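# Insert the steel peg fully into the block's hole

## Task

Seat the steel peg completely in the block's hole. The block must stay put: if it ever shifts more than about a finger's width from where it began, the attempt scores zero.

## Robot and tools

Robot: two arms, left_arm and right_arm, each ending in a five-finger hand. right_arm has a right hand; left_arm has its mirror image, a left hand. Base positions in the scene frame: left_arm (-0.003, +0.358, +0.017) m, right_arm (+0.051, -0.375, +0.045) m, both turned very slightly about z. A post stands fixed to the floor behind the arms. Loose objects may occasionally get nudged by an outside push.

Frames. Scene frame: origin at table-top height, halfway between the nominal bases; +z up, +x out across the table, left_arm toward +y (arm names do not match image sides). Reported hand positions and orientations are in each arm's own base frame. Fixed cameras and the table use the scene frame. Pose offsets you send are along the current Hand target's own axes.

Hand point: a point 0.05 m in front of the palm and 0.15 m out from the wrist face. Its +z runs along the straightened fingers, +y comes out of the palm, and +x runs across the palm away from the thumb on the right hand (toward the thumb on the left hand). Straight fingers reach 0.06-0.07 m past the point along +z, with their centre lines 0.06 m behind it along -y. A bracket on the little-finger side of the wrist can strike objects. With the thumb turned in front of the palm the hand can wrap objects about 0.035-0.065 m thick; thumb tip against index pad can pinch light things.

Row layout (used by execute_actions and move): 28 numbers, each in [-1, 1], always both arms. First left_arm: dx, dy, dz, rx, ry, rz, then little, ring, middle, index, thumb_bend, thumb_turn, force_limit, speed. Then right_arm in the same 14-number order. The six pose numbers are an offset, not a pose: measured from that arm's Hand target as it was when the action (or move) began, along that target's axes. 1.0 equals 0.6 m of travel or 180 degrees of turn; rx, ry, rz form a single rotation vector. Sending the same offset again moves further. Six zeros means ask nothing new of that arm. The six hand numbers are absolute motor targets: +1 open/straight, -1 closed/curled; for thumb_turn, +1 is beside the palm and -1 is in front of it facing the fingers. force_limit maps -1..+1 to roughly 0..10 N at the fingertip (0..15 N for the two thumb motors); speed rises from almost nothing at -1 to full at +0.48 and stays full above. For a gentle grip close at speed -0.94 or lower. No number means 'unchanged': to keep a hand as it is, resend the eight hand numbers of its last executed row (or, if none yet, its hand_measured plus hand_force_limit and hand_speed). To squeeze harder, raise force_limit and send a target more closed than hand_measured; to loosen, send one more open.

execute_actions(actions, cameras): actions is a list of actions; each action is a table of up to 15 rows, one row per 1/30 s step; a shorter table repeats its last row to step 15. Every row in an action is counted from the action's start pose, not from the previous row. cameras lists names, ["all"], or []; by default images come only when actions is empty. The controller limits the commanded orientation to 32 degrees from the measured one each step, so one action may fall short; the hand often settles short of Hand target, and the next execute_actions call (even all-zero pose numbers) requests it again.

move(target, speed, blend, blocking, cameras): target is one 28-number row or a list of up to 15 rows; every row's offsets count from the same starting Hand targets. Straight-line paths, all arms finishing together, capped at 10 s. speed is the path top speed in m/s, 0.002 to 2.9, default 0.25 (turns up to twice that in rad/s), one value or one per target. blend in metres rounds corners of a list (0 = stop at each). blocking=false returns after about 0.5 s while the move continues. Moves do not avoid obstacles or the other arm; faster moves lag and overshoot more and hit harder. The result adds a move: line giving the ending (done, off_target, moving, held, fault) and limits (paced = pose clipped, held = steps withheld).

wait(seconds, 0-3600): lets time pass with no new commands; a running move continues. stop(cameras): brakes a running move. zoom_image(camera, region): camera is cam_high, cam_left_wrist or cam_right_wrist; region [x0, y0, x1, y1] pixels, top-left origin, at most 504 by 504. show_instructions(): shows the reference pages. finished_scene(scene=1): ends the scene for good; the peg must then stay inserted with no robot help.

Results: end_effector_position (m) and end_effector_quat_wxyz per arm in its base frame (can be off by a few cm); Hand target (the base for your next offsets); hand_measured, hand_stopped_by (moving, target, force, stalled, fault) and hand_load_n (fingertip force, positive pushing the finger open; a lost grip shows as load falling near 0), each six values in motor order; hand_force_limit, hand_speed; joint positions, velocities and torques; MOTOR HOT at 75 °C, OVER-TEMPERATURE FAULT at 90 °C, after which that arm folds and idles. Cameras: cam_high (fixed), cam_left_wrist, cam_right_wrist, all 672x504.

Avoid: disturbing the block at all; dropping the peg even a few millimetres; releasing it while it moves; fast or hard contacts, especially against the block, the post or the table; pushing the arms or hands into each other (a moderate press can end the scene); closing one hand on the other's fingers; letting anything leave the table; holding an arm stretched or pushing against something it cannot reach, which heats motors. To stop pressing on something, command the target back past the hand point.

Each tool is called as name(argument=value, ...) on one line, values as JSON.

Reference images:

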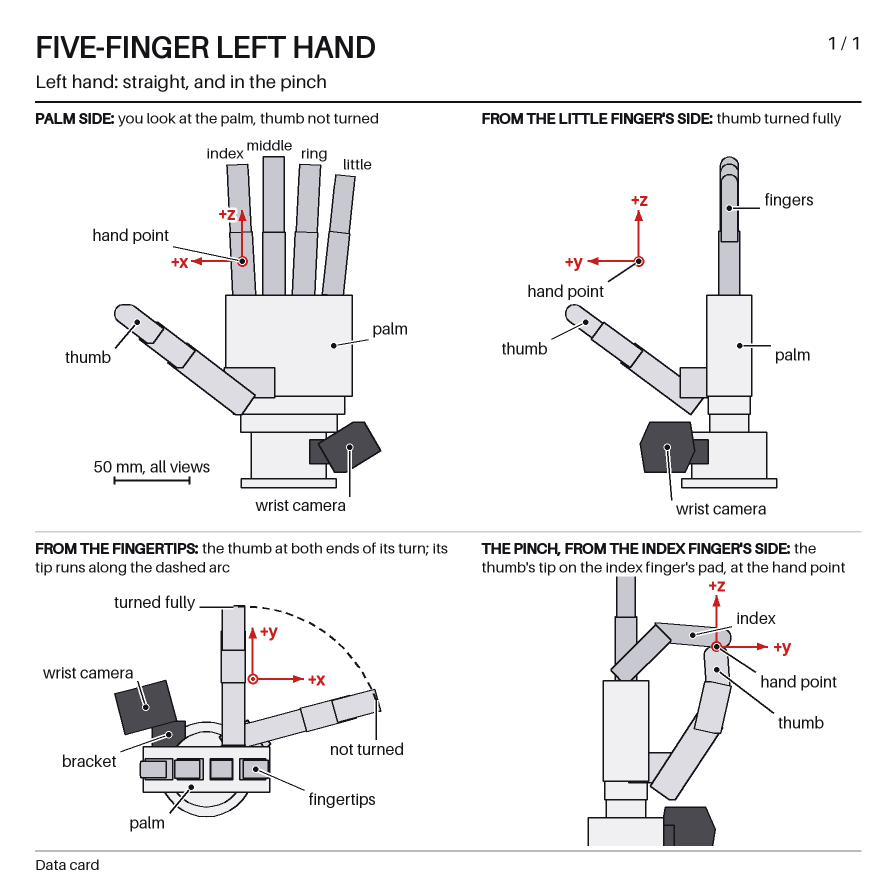

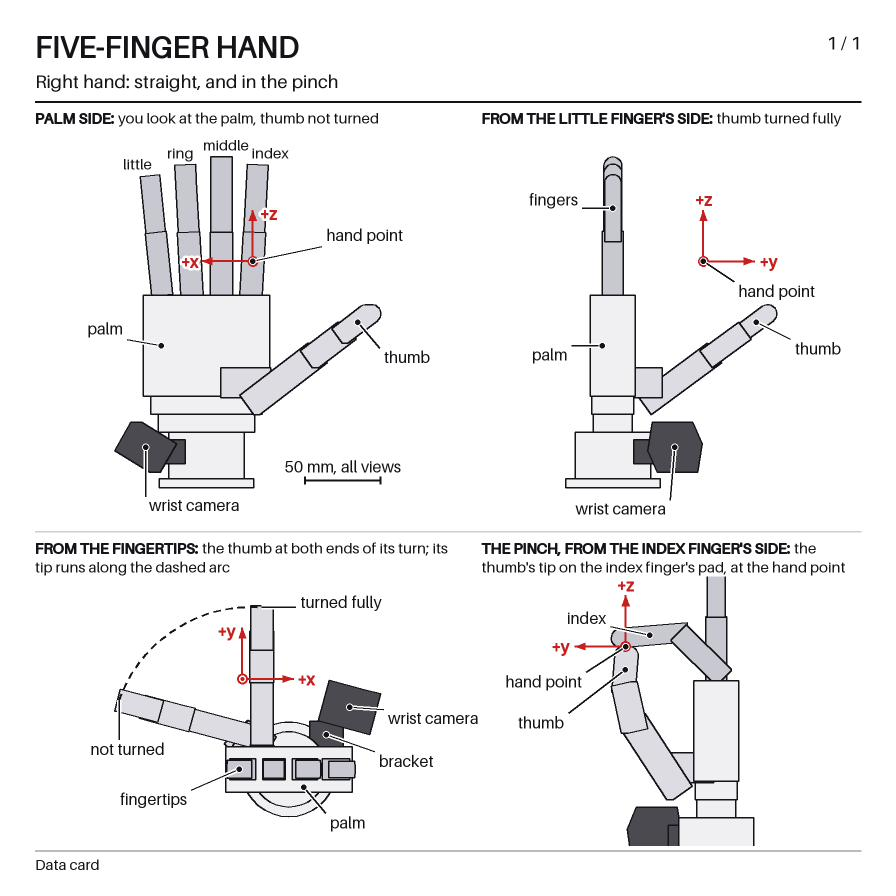

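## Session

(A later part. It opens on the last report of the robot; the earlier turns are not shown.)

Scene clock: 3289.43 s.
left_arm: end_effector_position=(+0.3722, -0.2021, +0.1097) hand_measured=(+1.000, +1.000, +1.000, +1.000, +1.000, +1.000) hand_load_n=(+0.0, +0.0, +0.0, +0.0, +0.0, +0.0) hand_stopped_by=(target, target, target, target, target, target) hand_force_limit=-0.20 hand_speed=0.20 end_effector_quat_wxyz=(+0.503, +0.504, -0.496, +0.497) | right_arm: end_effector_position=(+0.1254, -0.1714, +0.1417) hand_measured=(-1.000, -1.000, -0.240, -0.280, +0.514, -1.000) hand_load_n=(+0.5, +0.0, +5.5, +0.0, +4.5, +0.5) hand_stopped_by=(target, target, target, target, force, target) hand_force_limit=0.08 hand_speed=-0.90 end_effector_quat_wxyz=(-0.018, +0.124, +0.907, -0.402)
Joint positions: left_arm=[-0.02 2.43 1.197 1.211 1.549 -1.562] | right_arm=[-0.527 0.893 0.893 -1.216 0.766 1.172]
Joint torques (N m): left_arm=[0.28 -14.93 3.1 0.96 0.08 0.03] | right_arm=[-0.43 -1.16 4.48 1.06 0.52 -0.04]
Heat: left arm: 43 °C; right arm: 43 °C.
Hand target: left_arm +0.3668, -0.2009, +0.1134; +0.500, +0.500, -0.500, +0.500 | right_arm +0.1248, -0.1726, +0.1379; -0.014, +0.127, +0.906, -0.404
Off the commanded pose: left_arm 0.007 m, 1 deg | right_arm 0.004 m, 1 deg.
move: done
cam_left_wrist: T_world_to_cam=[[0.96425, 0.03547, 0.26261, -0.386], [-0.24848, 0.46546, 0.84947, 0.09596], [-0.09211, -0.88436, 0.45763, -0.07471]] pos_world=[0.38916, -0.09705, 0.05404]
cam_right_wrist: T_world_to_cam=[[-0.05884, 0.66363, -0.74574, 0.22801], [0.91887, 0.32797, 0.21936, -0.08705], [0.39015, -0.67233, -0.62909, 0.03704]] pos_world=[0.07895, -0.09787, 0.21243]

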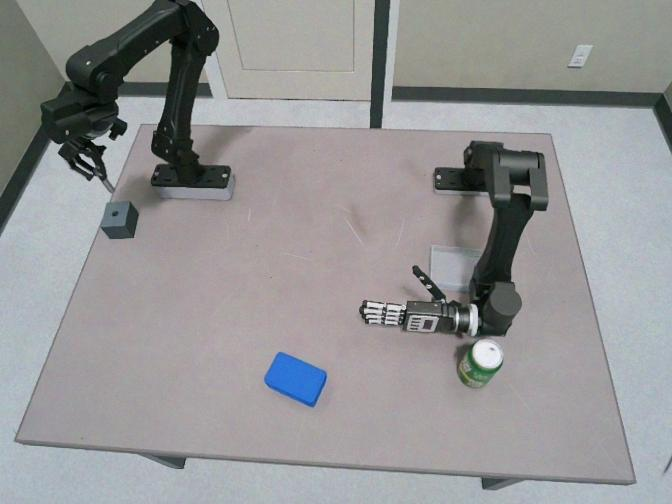

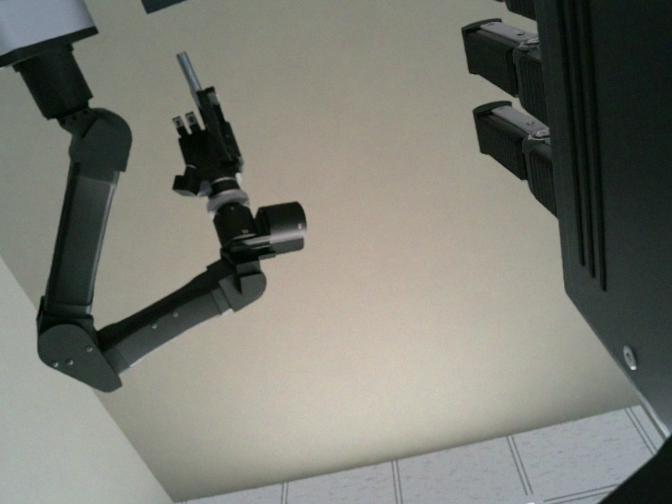

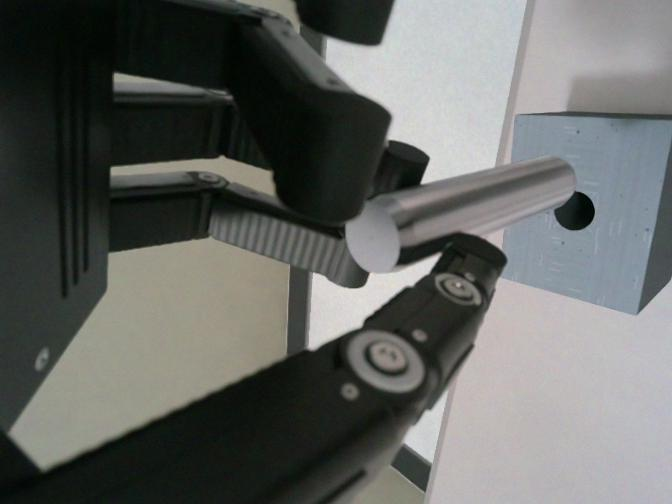

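move(target=[[0, 0, 0, 0, 0, 0, 1, 1, 1, 1, 1, 1, -0.2, 0.2, -0.0427,0.0367,0.0515,0.0029,-0.0017,0.0019, -1, -1, -0.24, -0.28, 0.0, -1, 0.08, -0.9]], speed=0.08, cameras=["cam_high", "cam_right_wrist"])

zoom_image(camera="cam_right_wrist", region=[470, 60, 672, 300])

zoom_image(camera="cam_high", region=[60, 150, 160, 250])

Scene clock: 3352.30 s.
left_arm: end_effector_position=(+0.3722, -0.2021, +0.1097) hand_measured=(+1.000, +1.000, +1.000, +1.000, +1.000, +1.000) hand_load_n=(+0.0, +0.0, +0.0, +0.0, +0.0, +0.0) hand_stopped_by=(target, target, target, target, target, target) hand_force_limit=-0.20 hand_speed=0.20 end_effector_quat_wxyz=(+0.503, +0.504, -0.496, +0.497) | right_arm: end_effector_position=(+0.1514, -0.1857, +0.1101) hand_measured=(-1.000, -1.000, -0.240, -0.280, +0.514, -1.000) hand_load_n=(+0.0, +0.5, +5.5, +0.0, +5.0, +0.5) hand_stopped_by=(target, target, target, target, force, target) hand_force_limit=0.08 hand_speed=-0.90 end_effector_quat_wxyz=(-0.006, +0.130, +0.904, -0.406)
Joint positions: left_arm=[-0.02 2.43 1.197 1.211 1.549 -1.562] | right_arm=[-0.524 0.97 0.785 -1.006 0.766 1.178]
Joint torques (N m): left_arm=[0.28 -14.94 3.12 0.97 0.07 0.04] | right_arm=[0.16 -0.42 4.6 1.09 0.62 0]
Heat: left arm: 44 °C; right arm: 37 °C.
Hand target: left_arm +0.3668, -0.2009, +0.1134; +0.500, +0.500, -0.500, +0.500 | right_arm +0.1505, -0.1871, +0.1028; -0.011, +0.129, +0.903, -0.409
Off the commanded pose: left_arm 0.007 m, 1 deg | right_arm 0.007 m, 1 deg.
move: done
cam_right_wrist: T_world_to_cam=[[-0.03961, 0.65449, -0.75503, 0.21188], [0.91355, 0.32983, 0.23798, -0.10011], [0.40479, -0.68033, -0.61097, -0.0083]] pos_world=[0.10321, -0.1113, 0.17873]

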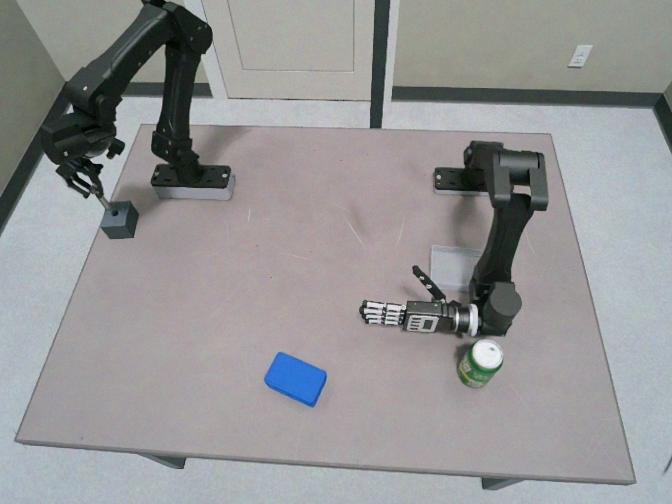

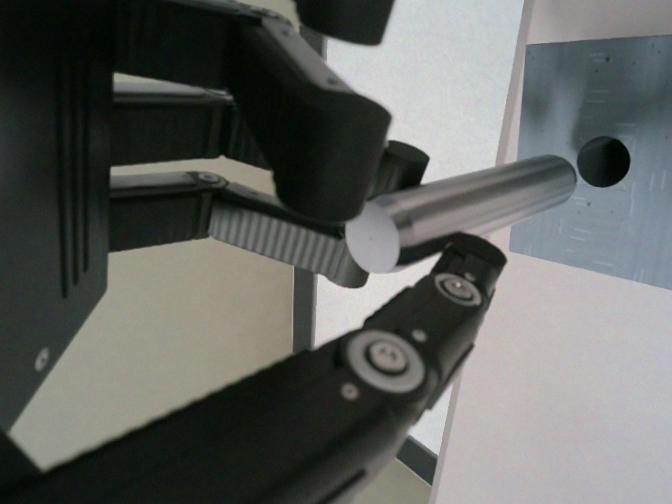

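Scaled by 2.100 from the camera's image (finer frame: 960x720).

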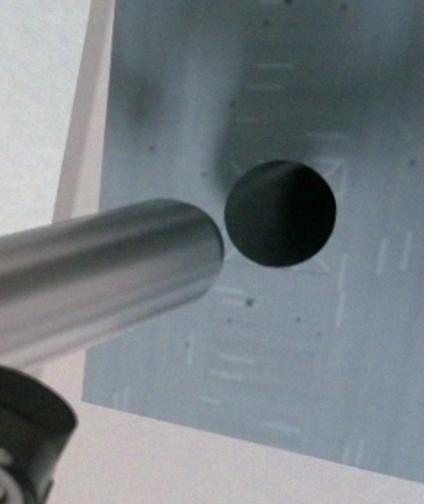

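Scaled by 5.040 from the camera's image (finer frame: 960x720).

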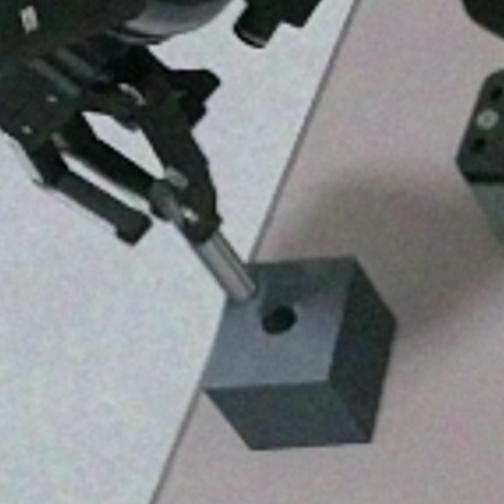

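move(target=[[0, 0, 0, 0, 0, 0, 1, 1, 1, 1, 1, 1, -0.2, 0.2, 0.0028,0.0247,0.0221,0.0003,0.0026,-0.0029, -1, -1, -0.24, -0.28, 0.0, -1, 0.08, -0.9]], speed=0.05, cameras=["cam_high", "cam_right_wrist"])

zoom_image(camera="cam_right_wrist", region=[500, 80, 672, 250])

zoom_image(camera="cam_high", region=[80, 170, 150, 240])

Scene clock: 3422.40 s.
left_arm: end_effector_position=(+0.3722, -0.2021, +0.1097) hand_measured=(+1.000, +1.000, +1.000, +1.000, +1.000, +1.000) hand_load_n=(+0.0, +0.0, +0.0, +0.0, +0.0, +0.0) hand_stopped_by=(target, target, target, target, target, target) hand_force_limit=-0.20 hand_speed=0.20 end_effector_quat_wxyz=(+0.503, +0.504, -0.496, +0.497) | right_arm: end_effector_position=(+0.1511, -0.1861, +0.0895) hand_measured=(-1.000, -1.000, -0.240, -0.280, +0.514, -1.000) hand_load_n=(+0.0, +0.0, +5.5, +0.0, +4.5, +1.0) hand_stopped_by=(target, target, target, target, force, target) hand_force_limit=0.08 hand_speed=-0.90 end_effector_quat_wxyz=(-0.013, +0.128, +0.905, -0.405)
Joint positions: left_arm=[-0.02 2.43 1.197 1.211 1.549 -1.562] | right_arm=[-0.524 0.986 0.715 -0.936 0.768 1.178]
Joint torques (N m): left_arm=[0.24 -14.91 3.11 0.97 0.07 0.04] | right_arm=[0.53 -0.51 4.64 1.06 0.66 0.04]
Heat: left arm: 44 °C; right arm: 35 °C.
Hand target: left_arm +0.3668, -0.2009, +0.1134; +0.500, +0.500, -0.500, +0.500 | right_arm +0.1504, -0.1871, +0.0828; -0.017, +0.126, +0.904, -0.409
Off the commanded pose: left_arm 0.007 m, 1 deg | right_arm 0.007 m, 1 deg.
move: done
cam_right_wrist: T_world_to_cam=[[-0.04915, 0.6587, -0.7508, 0.19839], [0.91709, 0.32753, 0.22732, -0.09486], [0.39564, -0.67738, -0.62018, -0.01828]] pos_world=[0.10397, -0.11199, 0.15918]

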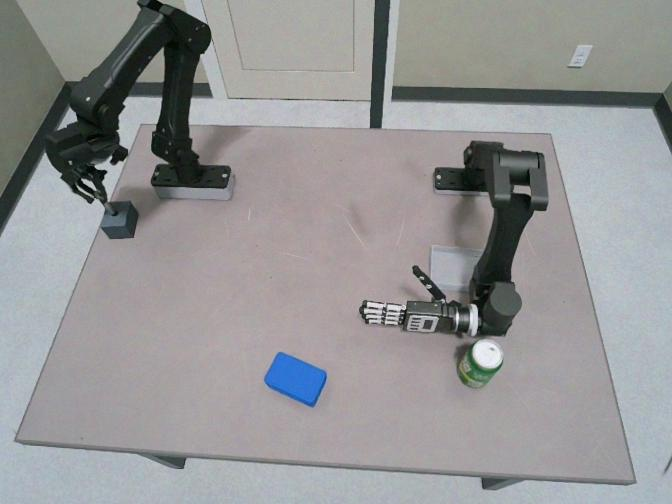

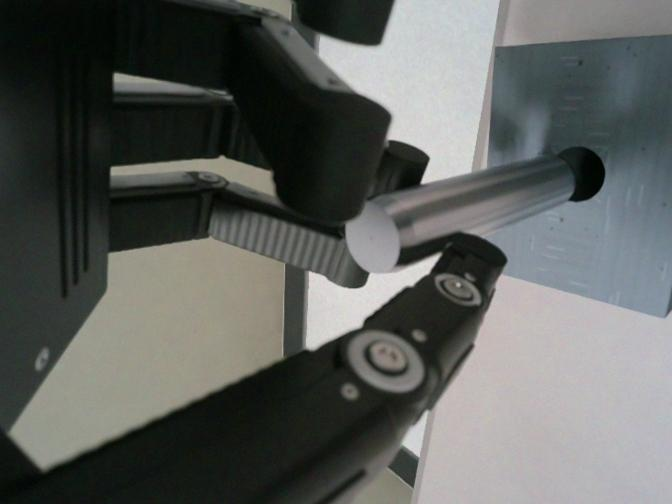

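Scaled by 2.930 from the camera's image (finer frame: 960x720).

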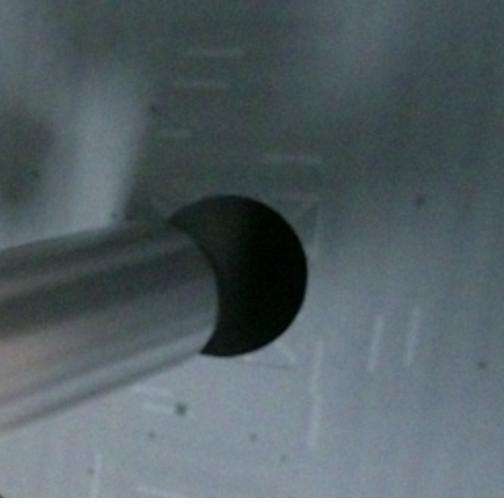

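Scaled by 7.200 from the camera's image (finer frame: 960x720).

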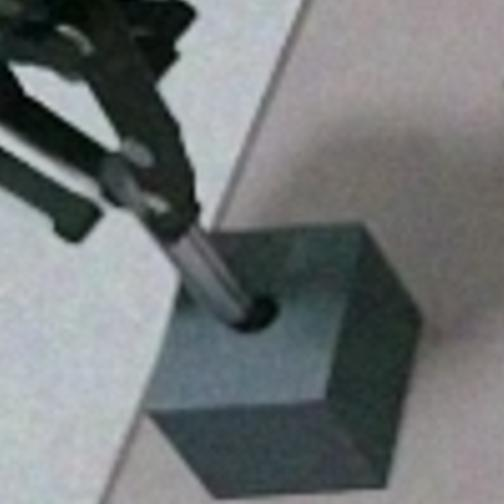

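zoom_image(camera="cam_high", region=[100, 190, 136, 226])

Scaled by 14.000 from the camera's image (finer frame: 960x720).

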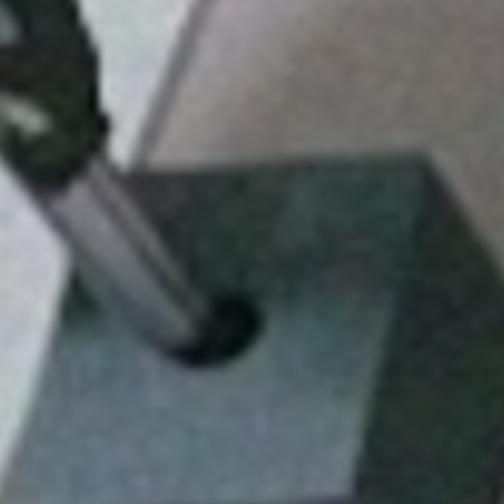

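move(target=[[0, 0, 0, 0, 0, 0, 1, 1, 1, 1, 1, 1, -0.2, 0.2, 0.0009,0.0076,0.0039,0,0,0, -1, -1, -0.24, -0.28, 0.0, -1, 0.08, -0.9]], speed=0.03, cameras=["cam_high", "cam_right_wrist"])

zoom_image(camera="cam_right_wrist", region=[530, 120, 630, 220])

zoom_image(camera="cam_high", region=[100, 190, 136, 226])

Scene clock: 3479.40 s.
left_arm: end_effector_position=(+0.3722, -0.2021, +0.1097) hand_measured=(+1.000, +1.000, +1.000, +1.000, +1.000, +1.000) hand_load_n=(+0.0, +0.0, +0.0, +0.0, +0.0, +0.0) hand_stopped_by=(target, target, target, target, target, target) hand_force_limit=-0.20 hand_speed=0.20 end_effector_quat_wxyz=(+0.503, +0.504, -0.496, +0.497) | right_arm: end_effector_position=(+0.1513, -0.1847, +0.0847) hand_measured=(-1.000, -1.000, -0.240, -0.280, +0.514, -1.000) hand_load_n=(+0.0, +0.0, +5.5, +0.0, +4.5, +0.5) hand_stopped_by=(target, target, target, target, force, target) hand_force_limit=0.08 hand_speed=-0.90 end_effector_quat_wxyz=(-0.013, +0.126, +0.905, -0.405)
Joint positions: left_arm=[-0.02 2.43 1.197 1.211 1.549 -1.562] | right_arm=[-0.516 0.986 0.696 -0.923 0.771 1.185]
Joint torques (N m): left_arm=[0.25 -14.93 3.1 0.98 0.07 0.04] | right_arm=[0.53 -0.4 4.67 1.05 0.66 0.08]
Heat: left arm: 45 °C; right arm: 34 °C.
Hand target: left_arm +0.3668, -0.2009, +0.1134; +0.500, +0.500, -0.500, +0.500 | right_arm +0.1506, -0.1858, +0.0778; -0.017, +0.126, +0.904, -0.409
Off the commanded pose: left_arm 0.007 m, 1 deg | right_arm 0.007 m, 1 deg.
move: done
cam_right_wrist: T_world_to_cam=[[-0.0513, 0.65839, -0.75092, 0.19414], [0.91656, 0.32963, 0.2264, -0.09386], [0.39658, -0.67666, -0.62037, -0.0204]] pos_world=[0.10408, -0.11069, 0.15438]

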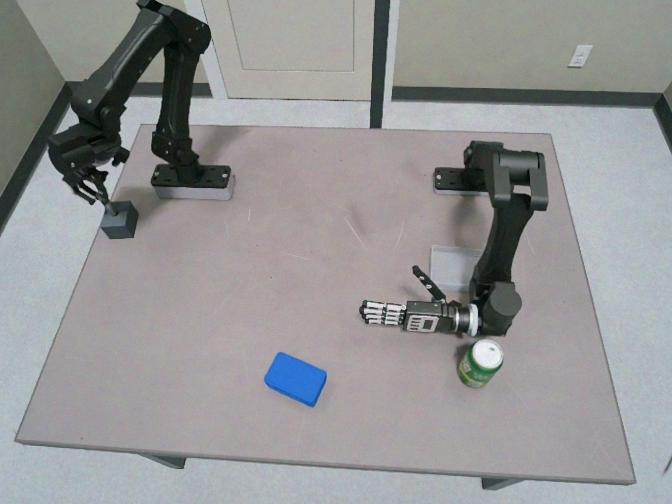

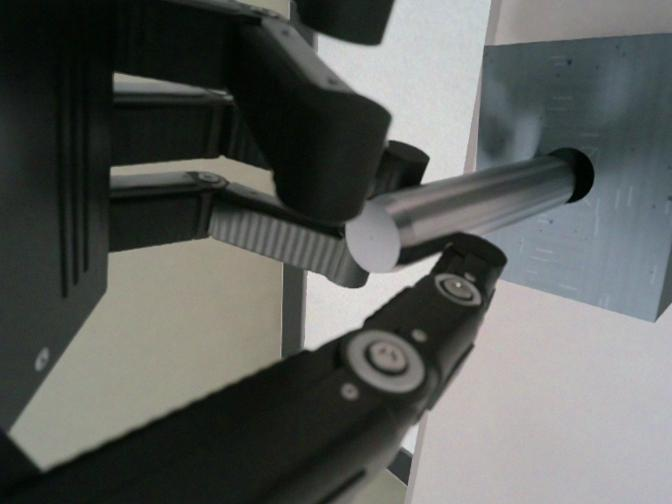

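Scaled by 5.040 from the camera's image (finer frame: 960x720).

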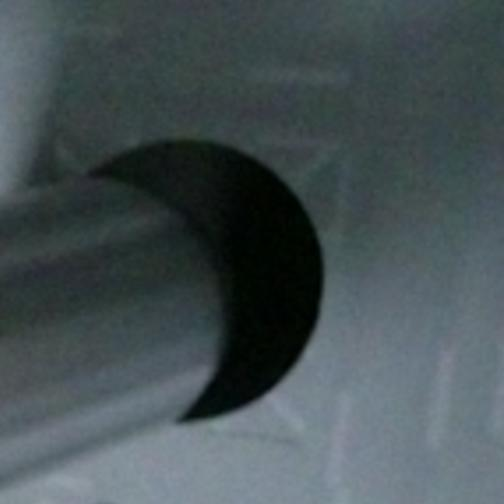

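Scaled by 14.000 from the camera's image (finer frame: 960x720).

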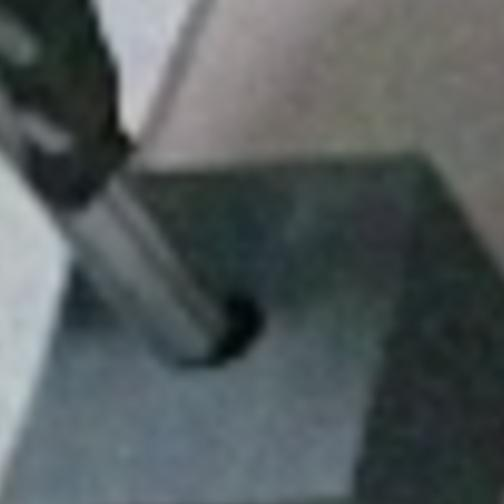

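move(target=[[0, 0, 0, 0, 0, 0, 1, 1, 1, 1, 1, 1, -0.2, 0.2, 0.0011,0.0066,0.0051,0,0,0, -1, -1, -0.24, -0.28, 0.0, -1, 0.08, -0.9]], speed=0.02, cameras=["cam_high", "cam_right_wrist"])

zoom_image(camera="cam_right_wrist", region=[530, 120, 630, 220])

zoom_image(camera="cam_high", region=[100, 190, 136, 226])

Scene clock: 3499.67 s.
left_arm: end_effector_position=(+0.3722, -0.2021, +0.1097) hand_measured=(+1.000, +1.000, +1.000, +1.000, +1.000, +1.000) hand_load_n=(+0.0, +0.0, +0.0, +0.0, +0.0, +0.0) hand_stopped_by=(target, target, target, target, target, target) hand_force_limit=-0.20 hand_speed=0.20 end_effector_quat_wxyz=(+0.503, +0.504, -0.496, +0.497) | right_arm: end_effector_position=(+0.1532, -0.1868, +0.0832) hand_measured=(-1.000, -1.000, -0.240, -0.280, +0.514, -1.000) hand_load_n=(+0.0, +0.0, +6.0, +0.0, +4.5, +0.5) hand_stopped_by=(target, target, target, target, force, target) hand_force_limit=0.08 hand_speed=-0.90 end_effector_quat_wxyz=(-0.008, +0.130, +0.903, -0.410)
Joint positions: left_arm=[-0.02 2.43 1.197 1.211 1.549 -1.562] | right_arm=[-0.514 0.986 0.683 -0.899 0.778 1.19]
Joint torques (N m): left_arm=[0.28 -14.9 3.11 0.97 0.06 0.05] | right_arm=[0.5 -0.38 4.22 1.01 0.59 0.06]
Heat: left arm: 45 °C; right arm: 34 °C.
Hand target: left_arm +0.3668, -0.2009, +0.1134; +0.500, +0.500, -0.500, +0.500 | right_arm +0.1505, -0.1854, +0.0729; -0.017, +0.126, +0.904, -0.409
Off the commanded pose: left_arm 0.007 m, 1 deg | right_arm 0.011 m, 1 deg.
move: off_target (right_arm)
cam_right_wrist: T_world_to_cam=[[-0.04216, 0.64964, -0.75907, 0.19221], [0.91545, 0.32945, 0.23112, -0.09487], [0.40022, -0.68515, -0.6086, -0.02659]] pos_world=[0.10559, -0.11183, 0.15164]

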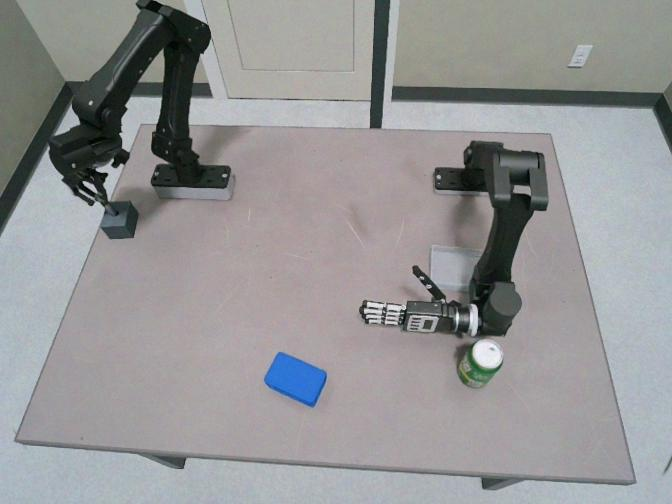

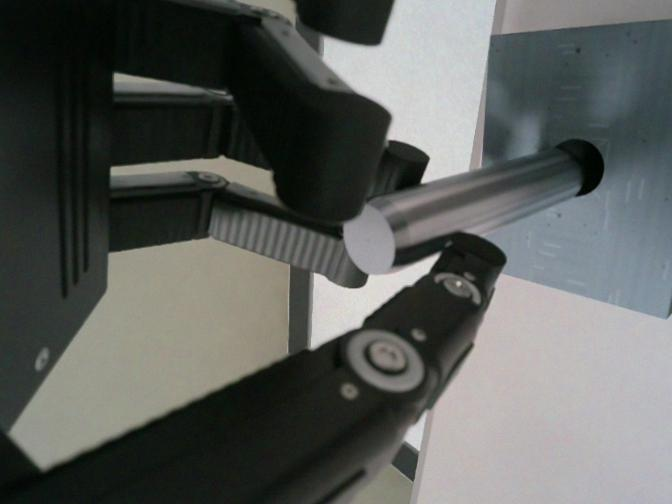

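Scaled by 5.040 from the camera's image (finer frame: 960x720).

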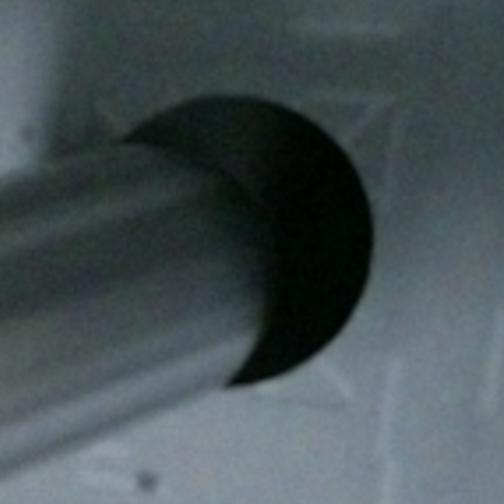

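Scaled by 14.000 from the camera's image (finer frame: 960x720).

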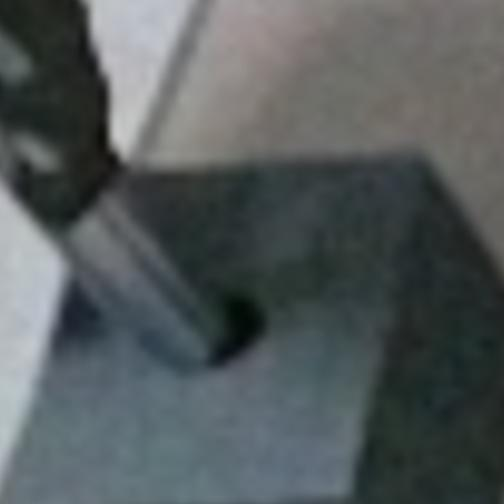

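move(target=[[0, 0, 0, 0, 0, 0, 1, 1, 1, 1, 1, 1, -0.2, 0.2, 0.0001,-0.0228,-0.0213,0.0056,-0.0081,0.0091, -1, -1, -0.24, -0.28, 0.0, -1, 0.08, -0.9]], speed=0.03, cameras=["cam_high", "cam_right_wrist"])

zoom_image(camera="cam_right_wrist", region=[530, 120, 630, 220])

zoom_image(camera="cam_high", region=[100, 190, 136, 226])

Scene clock: 3556.47 s.
left_arm: end_effector_position=(+0.3722, -0.2021, +0.1097) hand_measured=(+1.000, +1.000, +1.000, +1.000, +1.000, +1.000) hand_load_n=(+0.0, +0.0, +0.0, +0.0, +0.0, +0.0) hand_stopped_by=(target, target, target, target, target, target) hand_force_limit=-0.20 hand_speed=0.20 end_effector_quat_wxyz=(+0.503, +0.504, -0.496, +0.497) | right_arm: end_effector_position=(+0.1506, -0.1843, +0.0874) hand_measured=(-1.000, -1.000, -0.240, -0.280, +0.514, -1.000) hand_load_n=(+0.0, +0.0, +5.5, +0.0, +4.5, +0.5) hand_stopped_by=(target, target, target, target, force, target) hand_force_limit=0.08 hand_speed=-0.90 end_effector_quat_wxyz=(-0.003, +0.131, +0.902, -0.412)
Joint positions: left_arm=[-0.02 2.43 1.197 1.211 1.549 -1.562] | right_arm=[-0.507 0.955 0.683 -0.921 0.781 1.196]
Joint torques (N m): left_arm=[0.31 -14.91 3.1 0.97 0.08 0.05] | right_arm=[0.54 -1.98 6.79 0.73 0.67 0.08]
Heat: left arm: 45 °C; right arm: 33 °C.
Hand target: left_arm +0.3668, -0.2009, +0.1134; +0.500, +0.500, -0.500, +0.500 | right_arm +0.1491, -0.1847, +0.0915; -0.001, +0.134, +0.898, -0.418
Off the commanded pose: left_arm 0.007 m, 1 deg | right_arm 0.004 m, 1 deg.
move: done
cam_right_wrist: T_world_to_cam=[[-0.03547, 0.64425, -0.76399, 0.19201], [0.9126, 0.33246, 0.23798, -0.09394], [0.40731, -0.68878, -0.59974, -0.02377]] pos_world=[0.10222, -0.10884, 0.15479]

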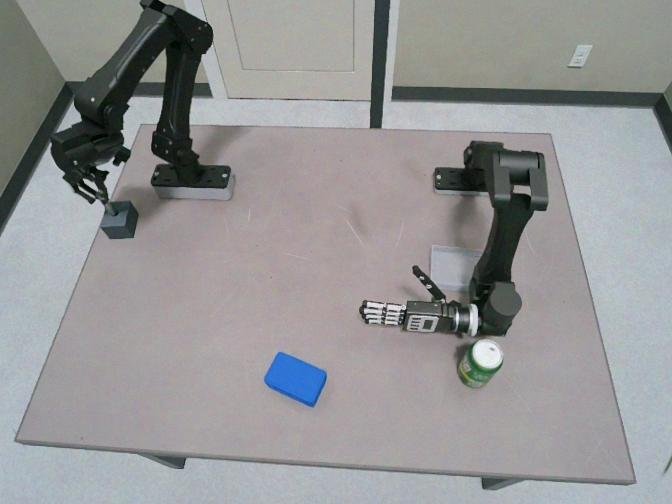

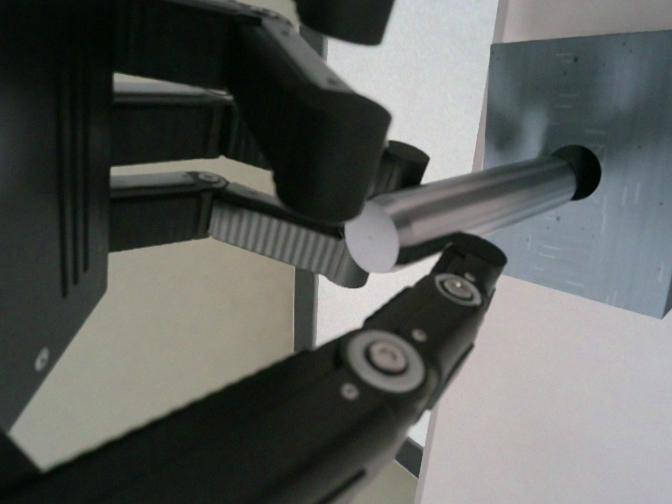

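Scaled by 5.040 from the camera's image (finer frame: 960x720).

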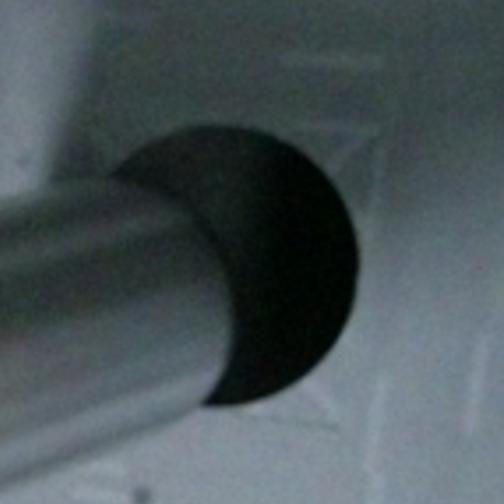

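Scaled by 14.000 from the camera's image (finer frame: 960x720).

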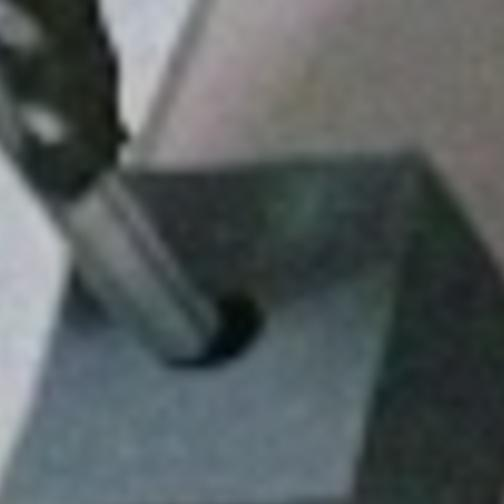

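move(target=[[0, 0, 0, 0, 0, 0, 1, 1, 1, 1, 1, 1, -0.2, 0.2, 0.0028,0.0220,0.0184,0.0003,0.0018,-0.0021, -1, -1, -0.24, -0.28, 0.0, -1, 0.08, -0.9]], speed=0.02, cameras=["cam_high", "cam_right_wrist"])

zoom_image(camera="cam_right_wrist", region=[530, 120, 630, 220])

Scene clock: 3589.27 s.
left_arm: end_effector_position=(+0.3722, -0.2021, +0.1097) hand_measured=(+1.000, +1.000, +1.000, +1.000, +1.000, +1.000) hand_load_n=(-0.5, +0.0, +0.0, +0.0, +0.0, +0.0) hand_stopped_by=(target, target, target, target, target, target) hand_force_limit=-0.20 hand_speed=0.20 end_effector_quat_wxyz=(+0.503, +0.504, -0.496, +0.497) | right_arm: end_effector_position=(+0.1535, -0.1863, +0.0837) hand_measured=(-1.000, -1.000, -0.240, -0.280, +0.514, -1.000) hand_load_n=(+0.0, +0.0, +5.5, +0.0, +4.0, +1.0) hand_stopped_by=(target, target, target, target, force, target) hand_force_limit=0.08 hand_speed=-0.90 end_effector_quat_wxyz=(+0.003, +0.135, +0.898, -0.419)
Joint positions: left_arm=[-0.02 2.43 1.197 1.211 1.549 -1.562] | right_arm=[-0.499 0.955 0.658 -0.885 0.793 1.207]
Joint torques (N m): left_arm=[0.25 -14.91 3.1 0.97 0.07 0.04] | right_arm=[0.44 -0.79 4.15 0.99 0.6 0.05]
Heat: left arm: 45 °C; right arm: 34 °C.
Hand target: left_arm +0.3668, -0.2009, +0.1134; +0.500, +0.500, -0.500, +0.500 | right_arm +0.1495, -0.1845, +0.0743; -0.005, +0.132, +0.899, -0.419
Off the commanded pose: left_arm 0.007 m, 1 deg | right_arm 0.010 m, 1 deg.
move: done
cam_right_wrist: T_world_to_cam=[[-0.02374, 0.63179, -0.77478, 0.1873], [0.91053, 0.33364, 0.24417, -0.09496], [0.41276, -0.69967, -0.58318, -0.03279]] pos_world=[0.10445, -0.10959, 0.14918]

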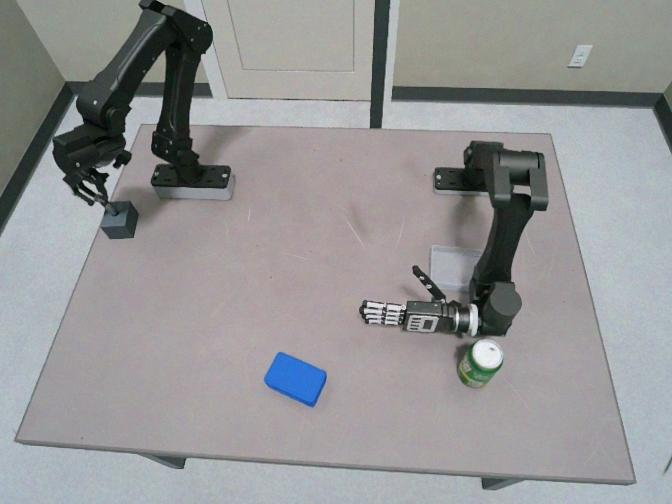

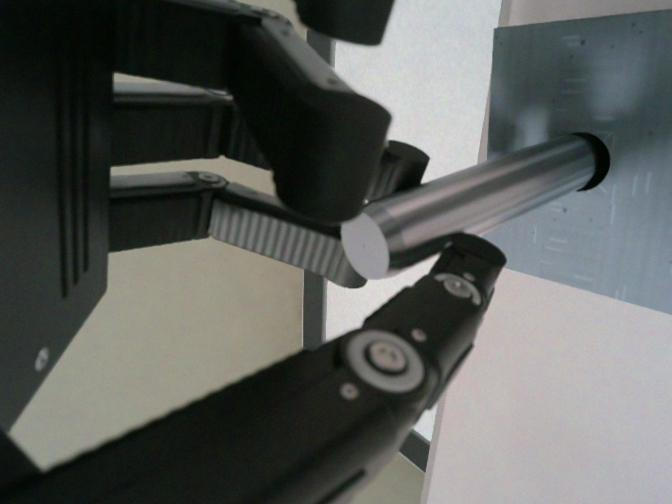

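Scaled by 5.040 from the camera's image (finer frame: 960x720).

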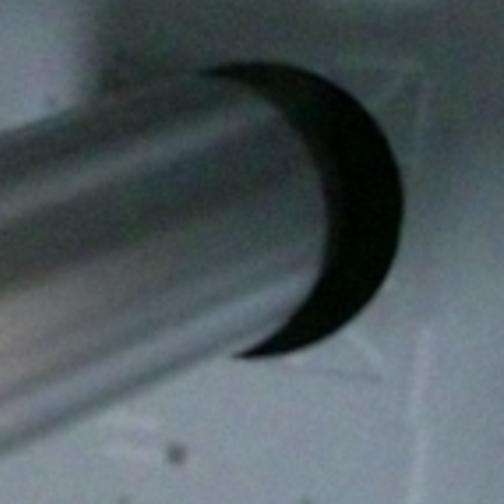

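move(target=[[0, 0, 0, 0, 0, 0, 1, 1, 1, 1, 1, 1, -0.2, 0.2, 0.0046,0.0028,-0.0040,0,0,0, -1, -1, -0.24, -0.28, 0.0, -1, 0.08, -0.9]], speed=0.02, cameras=["cam_high", "cam_right_wrist"])

zoom_image(camera="cam_right_wrist", region=[530, 120, 630, 220])

Scene clock: 3639.33 s.
left_arm: end_effector_position=(+0.3722, -0.2021, +0.1097) hand_measured=(+1.000, +1.000, +1.000, +1.000, +1.000, +1.000) hand_load_n=(+0.0, +0.0, +0.0, +0.0, +0.0, +0.0) hand_stopped_by=(target, target, target, target, target, target) hand_force_limit=-0.20 hand_speed=0.20 end_effector_quat_wxyz=(+0.503, +0.504, -0.496, +0.497) | right_arm: end_effector_position=(+0.1552, -0.1856, +0.0837) hand_measured=(-1.000, -1.000, -0.240, -0.280, +0.514, -1.000) hand_load_n=(+0.0, +0.5, +5.0, +0.0, +4.5, +1.0) hand_stopped_by=(target, target, target, target, force, target) hand_force_limit=0.08 hand_speed=-0.90 end_effector_quat_wxyz=(+0.007, +0.137, +0.897, -0.421)
Joint positions: left_arm=[-0.02 2.43 1.197 1.211 1.549 -1.562] | right_arm=[-0.486 0.955 0.654 -0.884 0.801 1.224]
Joint torques (N m): left_arm=[0.25 -14.9 3.08 0.98 0.06 0.04] | right_arm=[0.5 -1.61 4.16 0.76 0.57 0.05]
Heat: left arm: 45 °C; right arm: 33 °C.
Hand target: left_arm +0.3668, -0.2009, +0.1134; +0.500, +0.500, -0.500, +0.500 | right_arm +0.1475, -0.1810, +0.0743; -0.005, +0.132, +0.899, -0.419
Off the commanded pose: left_arm 0.007 m, 1 deg | right_arm 0.013 m, 1 deg.
move: off_target (right_arm)
cam_right_wrist: T_world_to_cam=[[-0.01737, 0.62672, -0.77905, 0.18539], [0.90917, 0.33414, 0.24853, -0.09676], [0.41607, -0.70397, -0.57559, -0.03502]] pos_world=[0.10576, -0.10851, 0.14832]

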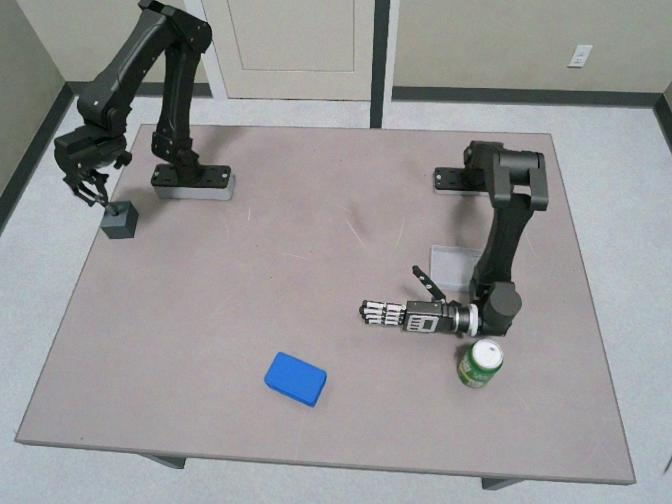

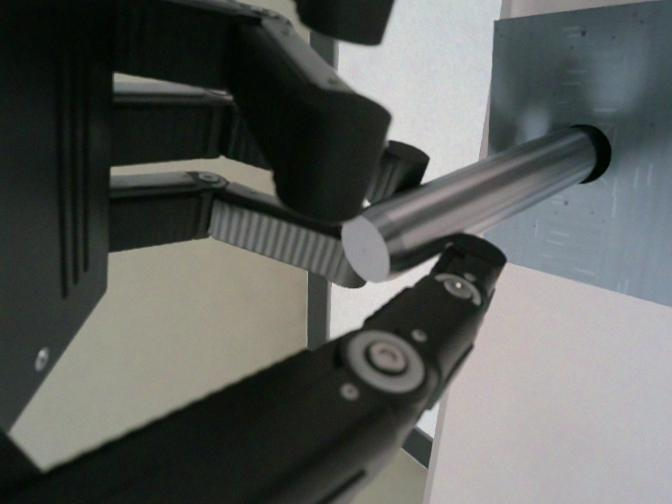

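Scaled by 5.040 from the camera's image (finer frame: 960x720).

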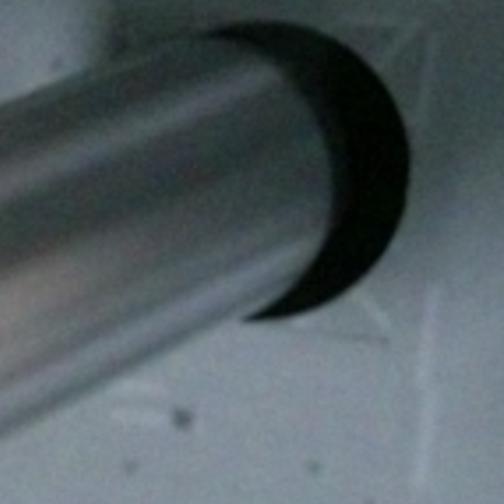

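move(target=[[0, 0, 0, 0, 0, 0, 1, 1, 1, 1, 1, 1, -0.2, 0.2, -0.0028,-0.0207,-0.0178,0,0,0, -1, -1, -0.24, -0.28, 0.0, -1, 0.08, -0.9]], speed=0.03, cameras=["cam_high", "cam_right_wrist"])

zoom_image(camera="cam_right_wrist", region=[530, 120, 630, 220])

Scene clock: 3753.00 s.
left_arm: end_effector_position=(+0.3722, -0.2021, +0.1097) hand_measured=(+1.000, +1.000, +1.000, +1.000, +1.000, +1.000) hand_load_n=(+0.0, +0.0, +0.0, +0.0, +0.0, +0.0) hand_stopped_by=(target, target, target, target, target, target) hand_force_limit=-0.20 hand_speed=0.20 end_effector_quat_wxyz=(+0.503, +0.504, -0.496, +0.497) | right_arm: end_effector_position=(+0.1443, -0.1803, +0.0817) hand_measured=(-1.000, -1.000, -0.240, -0.280, +0.514, -1.000) hand_load_n=(+0.0, +0.0, +5.0, +0.0, +4.5, +1.0) hand_stopped_by=(target, target, target, target, force, target) hand_force_limit=0.08 hand_speed=-0.90 end_effector_quat_wxyz=(-0.013, +0.129, +0.900, -0.415)
Joint positions: left_arm=[-0.02 2.43 1.197 1.211 1.549 -1.562] | right_arm=[-0.486 0.949 0.661 -0.943 0.803 1.225]
Joint torques (N m): left_arm=[0.28 -14.91 3.11 0.98 0.07 0.04] | right_arm=[0.49 -1.37 8.59 0.61 0.55 0.05]
Heat: left arm: 46 °C; right arm: 32 °C.
Hand target: left_arm +0.3668, -0.2009, +0.1134; +0.500, +0.500, -0.500, +0.500 | right_arm +0.1475, -0.1810, +0.0908; -0.005, +0.132, +0.899, -0.419
Off the commanded pose: left_arm 0.007 m, 1 deg | right_arm 0.010 m, 1 deg.
move: done
cam_right_wrist: T_world_to_cam=[[-0.04823, 0.64156, -0.76555, 0.18646], [0.91905, 0.32866, 0.21753, -0.08811], [0.39117, -0.69309, -0.60548, -0.0199]] pos_world=[0.09775, -0.10446, 0.14986]

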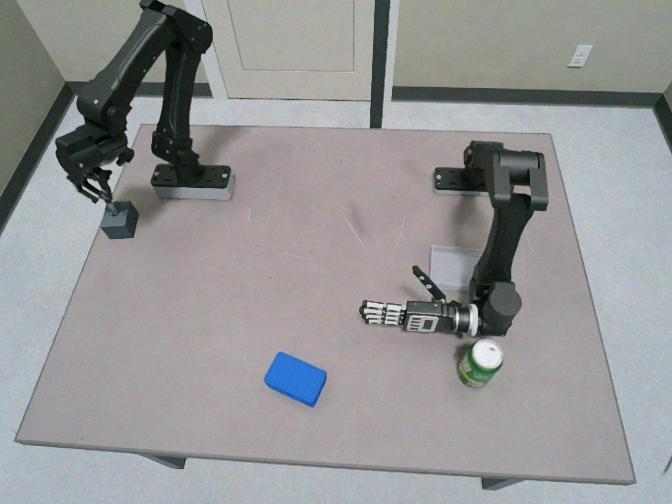

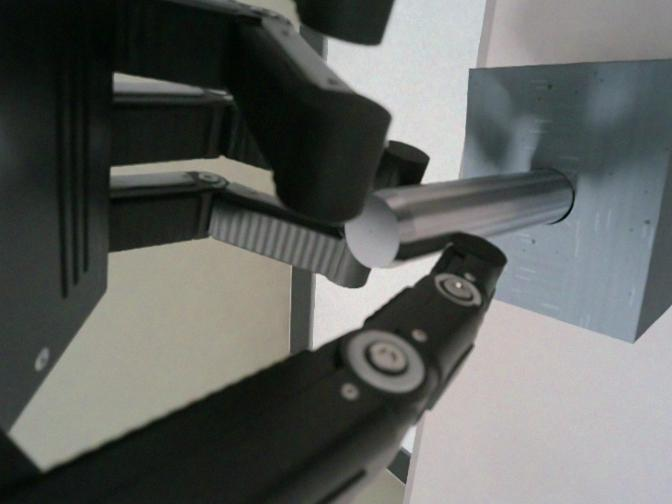

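Scaled by 5.040 from the camera's image (finer frame: 960x720).

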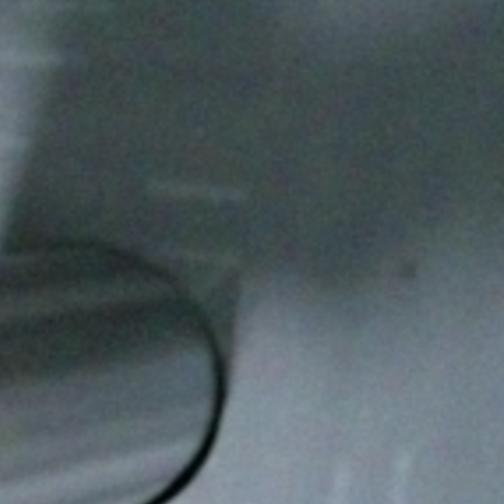

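move(target=[[0, 0, 0, 0, 0, 0, 1, 1, 1, 1, 1, 1, -0.2, 0.2, 0.0013,0.0205,0.0193,0,0,0, -1, -1, -0.24, -0.28, 0.0, -1, 0.08, -0.9]], speed=0.02, cameras=["cam_right_wrist"])

zoom_image(camera="cam_right_wrist", region=[530, 120, 630, 220])

Scene clock: 3771.53 s.
left_arm: end_effector_position=(+0.3722, -0.2021, +0.1097) hand_measured=(+1.000, +1.000, +1.000, +1.000, +1.000, +1.000) hand_load_n=(+0.0, +0.0, +0.0, +0.0, +0.0, +0.0) hand_stopped_by=(target, target, target, target, target, target) hand_force_limit=-0.20 hand_speed=0.20 end_effector_quat_wxyz=(+0.503, +0.504, -0.496, +0.497) | right_arm: end_effector_position=(+0.1480, -0.1821, +0.0799) hand_measured=(-1.000, -1.000, -0.240, -0.280, +0.514, -1.000) hand_load_n=(+0.0, +0.0, +5.0, +0.0, +4.5, +0.5) hand_stopped_by=(target, target, target, target, force, target) hand_force_limit=0.08 hand_speed=-0.90 end_effector_quat_wxyz=(-0.005, +0.132, +0.899, -0.418)
Joint positions: left_arm=[-0.02 2.43 1.197 1.211 1.549 -1.562] | right_arm=[-0.486 0.949 0.648 -0.912 0.802 1.225]
Joint torques (N m): left_arm=[0.27 -14.93 3.08 0.97 0.06 0.04] | right_arm=[0.34 -0.73 4.64 1.05 0.55 0.03]
Heat: left arm: 46 °C; right arm: 34 °C.
Hand target: left_arm +0.3668, -0.2009, +0.1134; +0.500, +0.500, -0.500, +0.500 | right_arm +0.1482, -0.1819, +0.0738; -0.005, +0.132, +0.899, -0.419
Off the commanded pose: left_arm 0.007 m, 1 deg | right_arm 0.006 m, 0 deg.
move: done
cam_right_wrist: T_world_to_cam=[[-0.03619, 0.63579, -0.77102, 0.18387], [0.91541, 0.33058, 0.22963, -0.09054], [0.40088, -0.69749, -0.59397, -0.02683]] pos_world=[0.10029, -0.10568, 0.14662]

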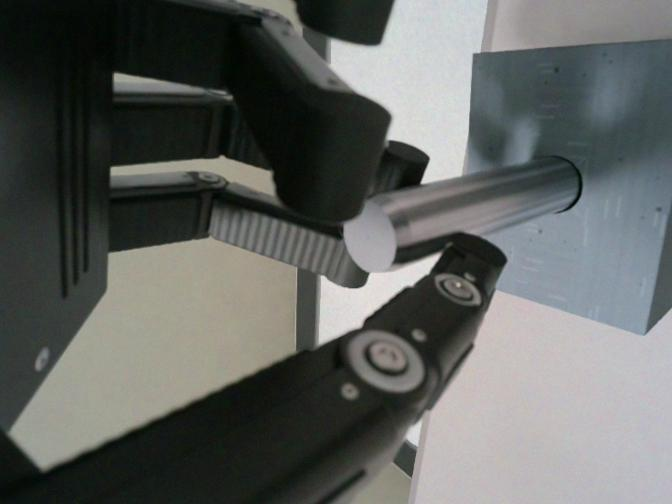

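Scaled by 5.040 from the camera's image (finer frame: 960x720).

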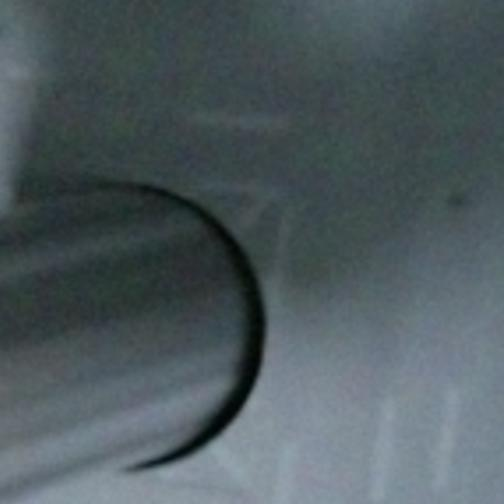

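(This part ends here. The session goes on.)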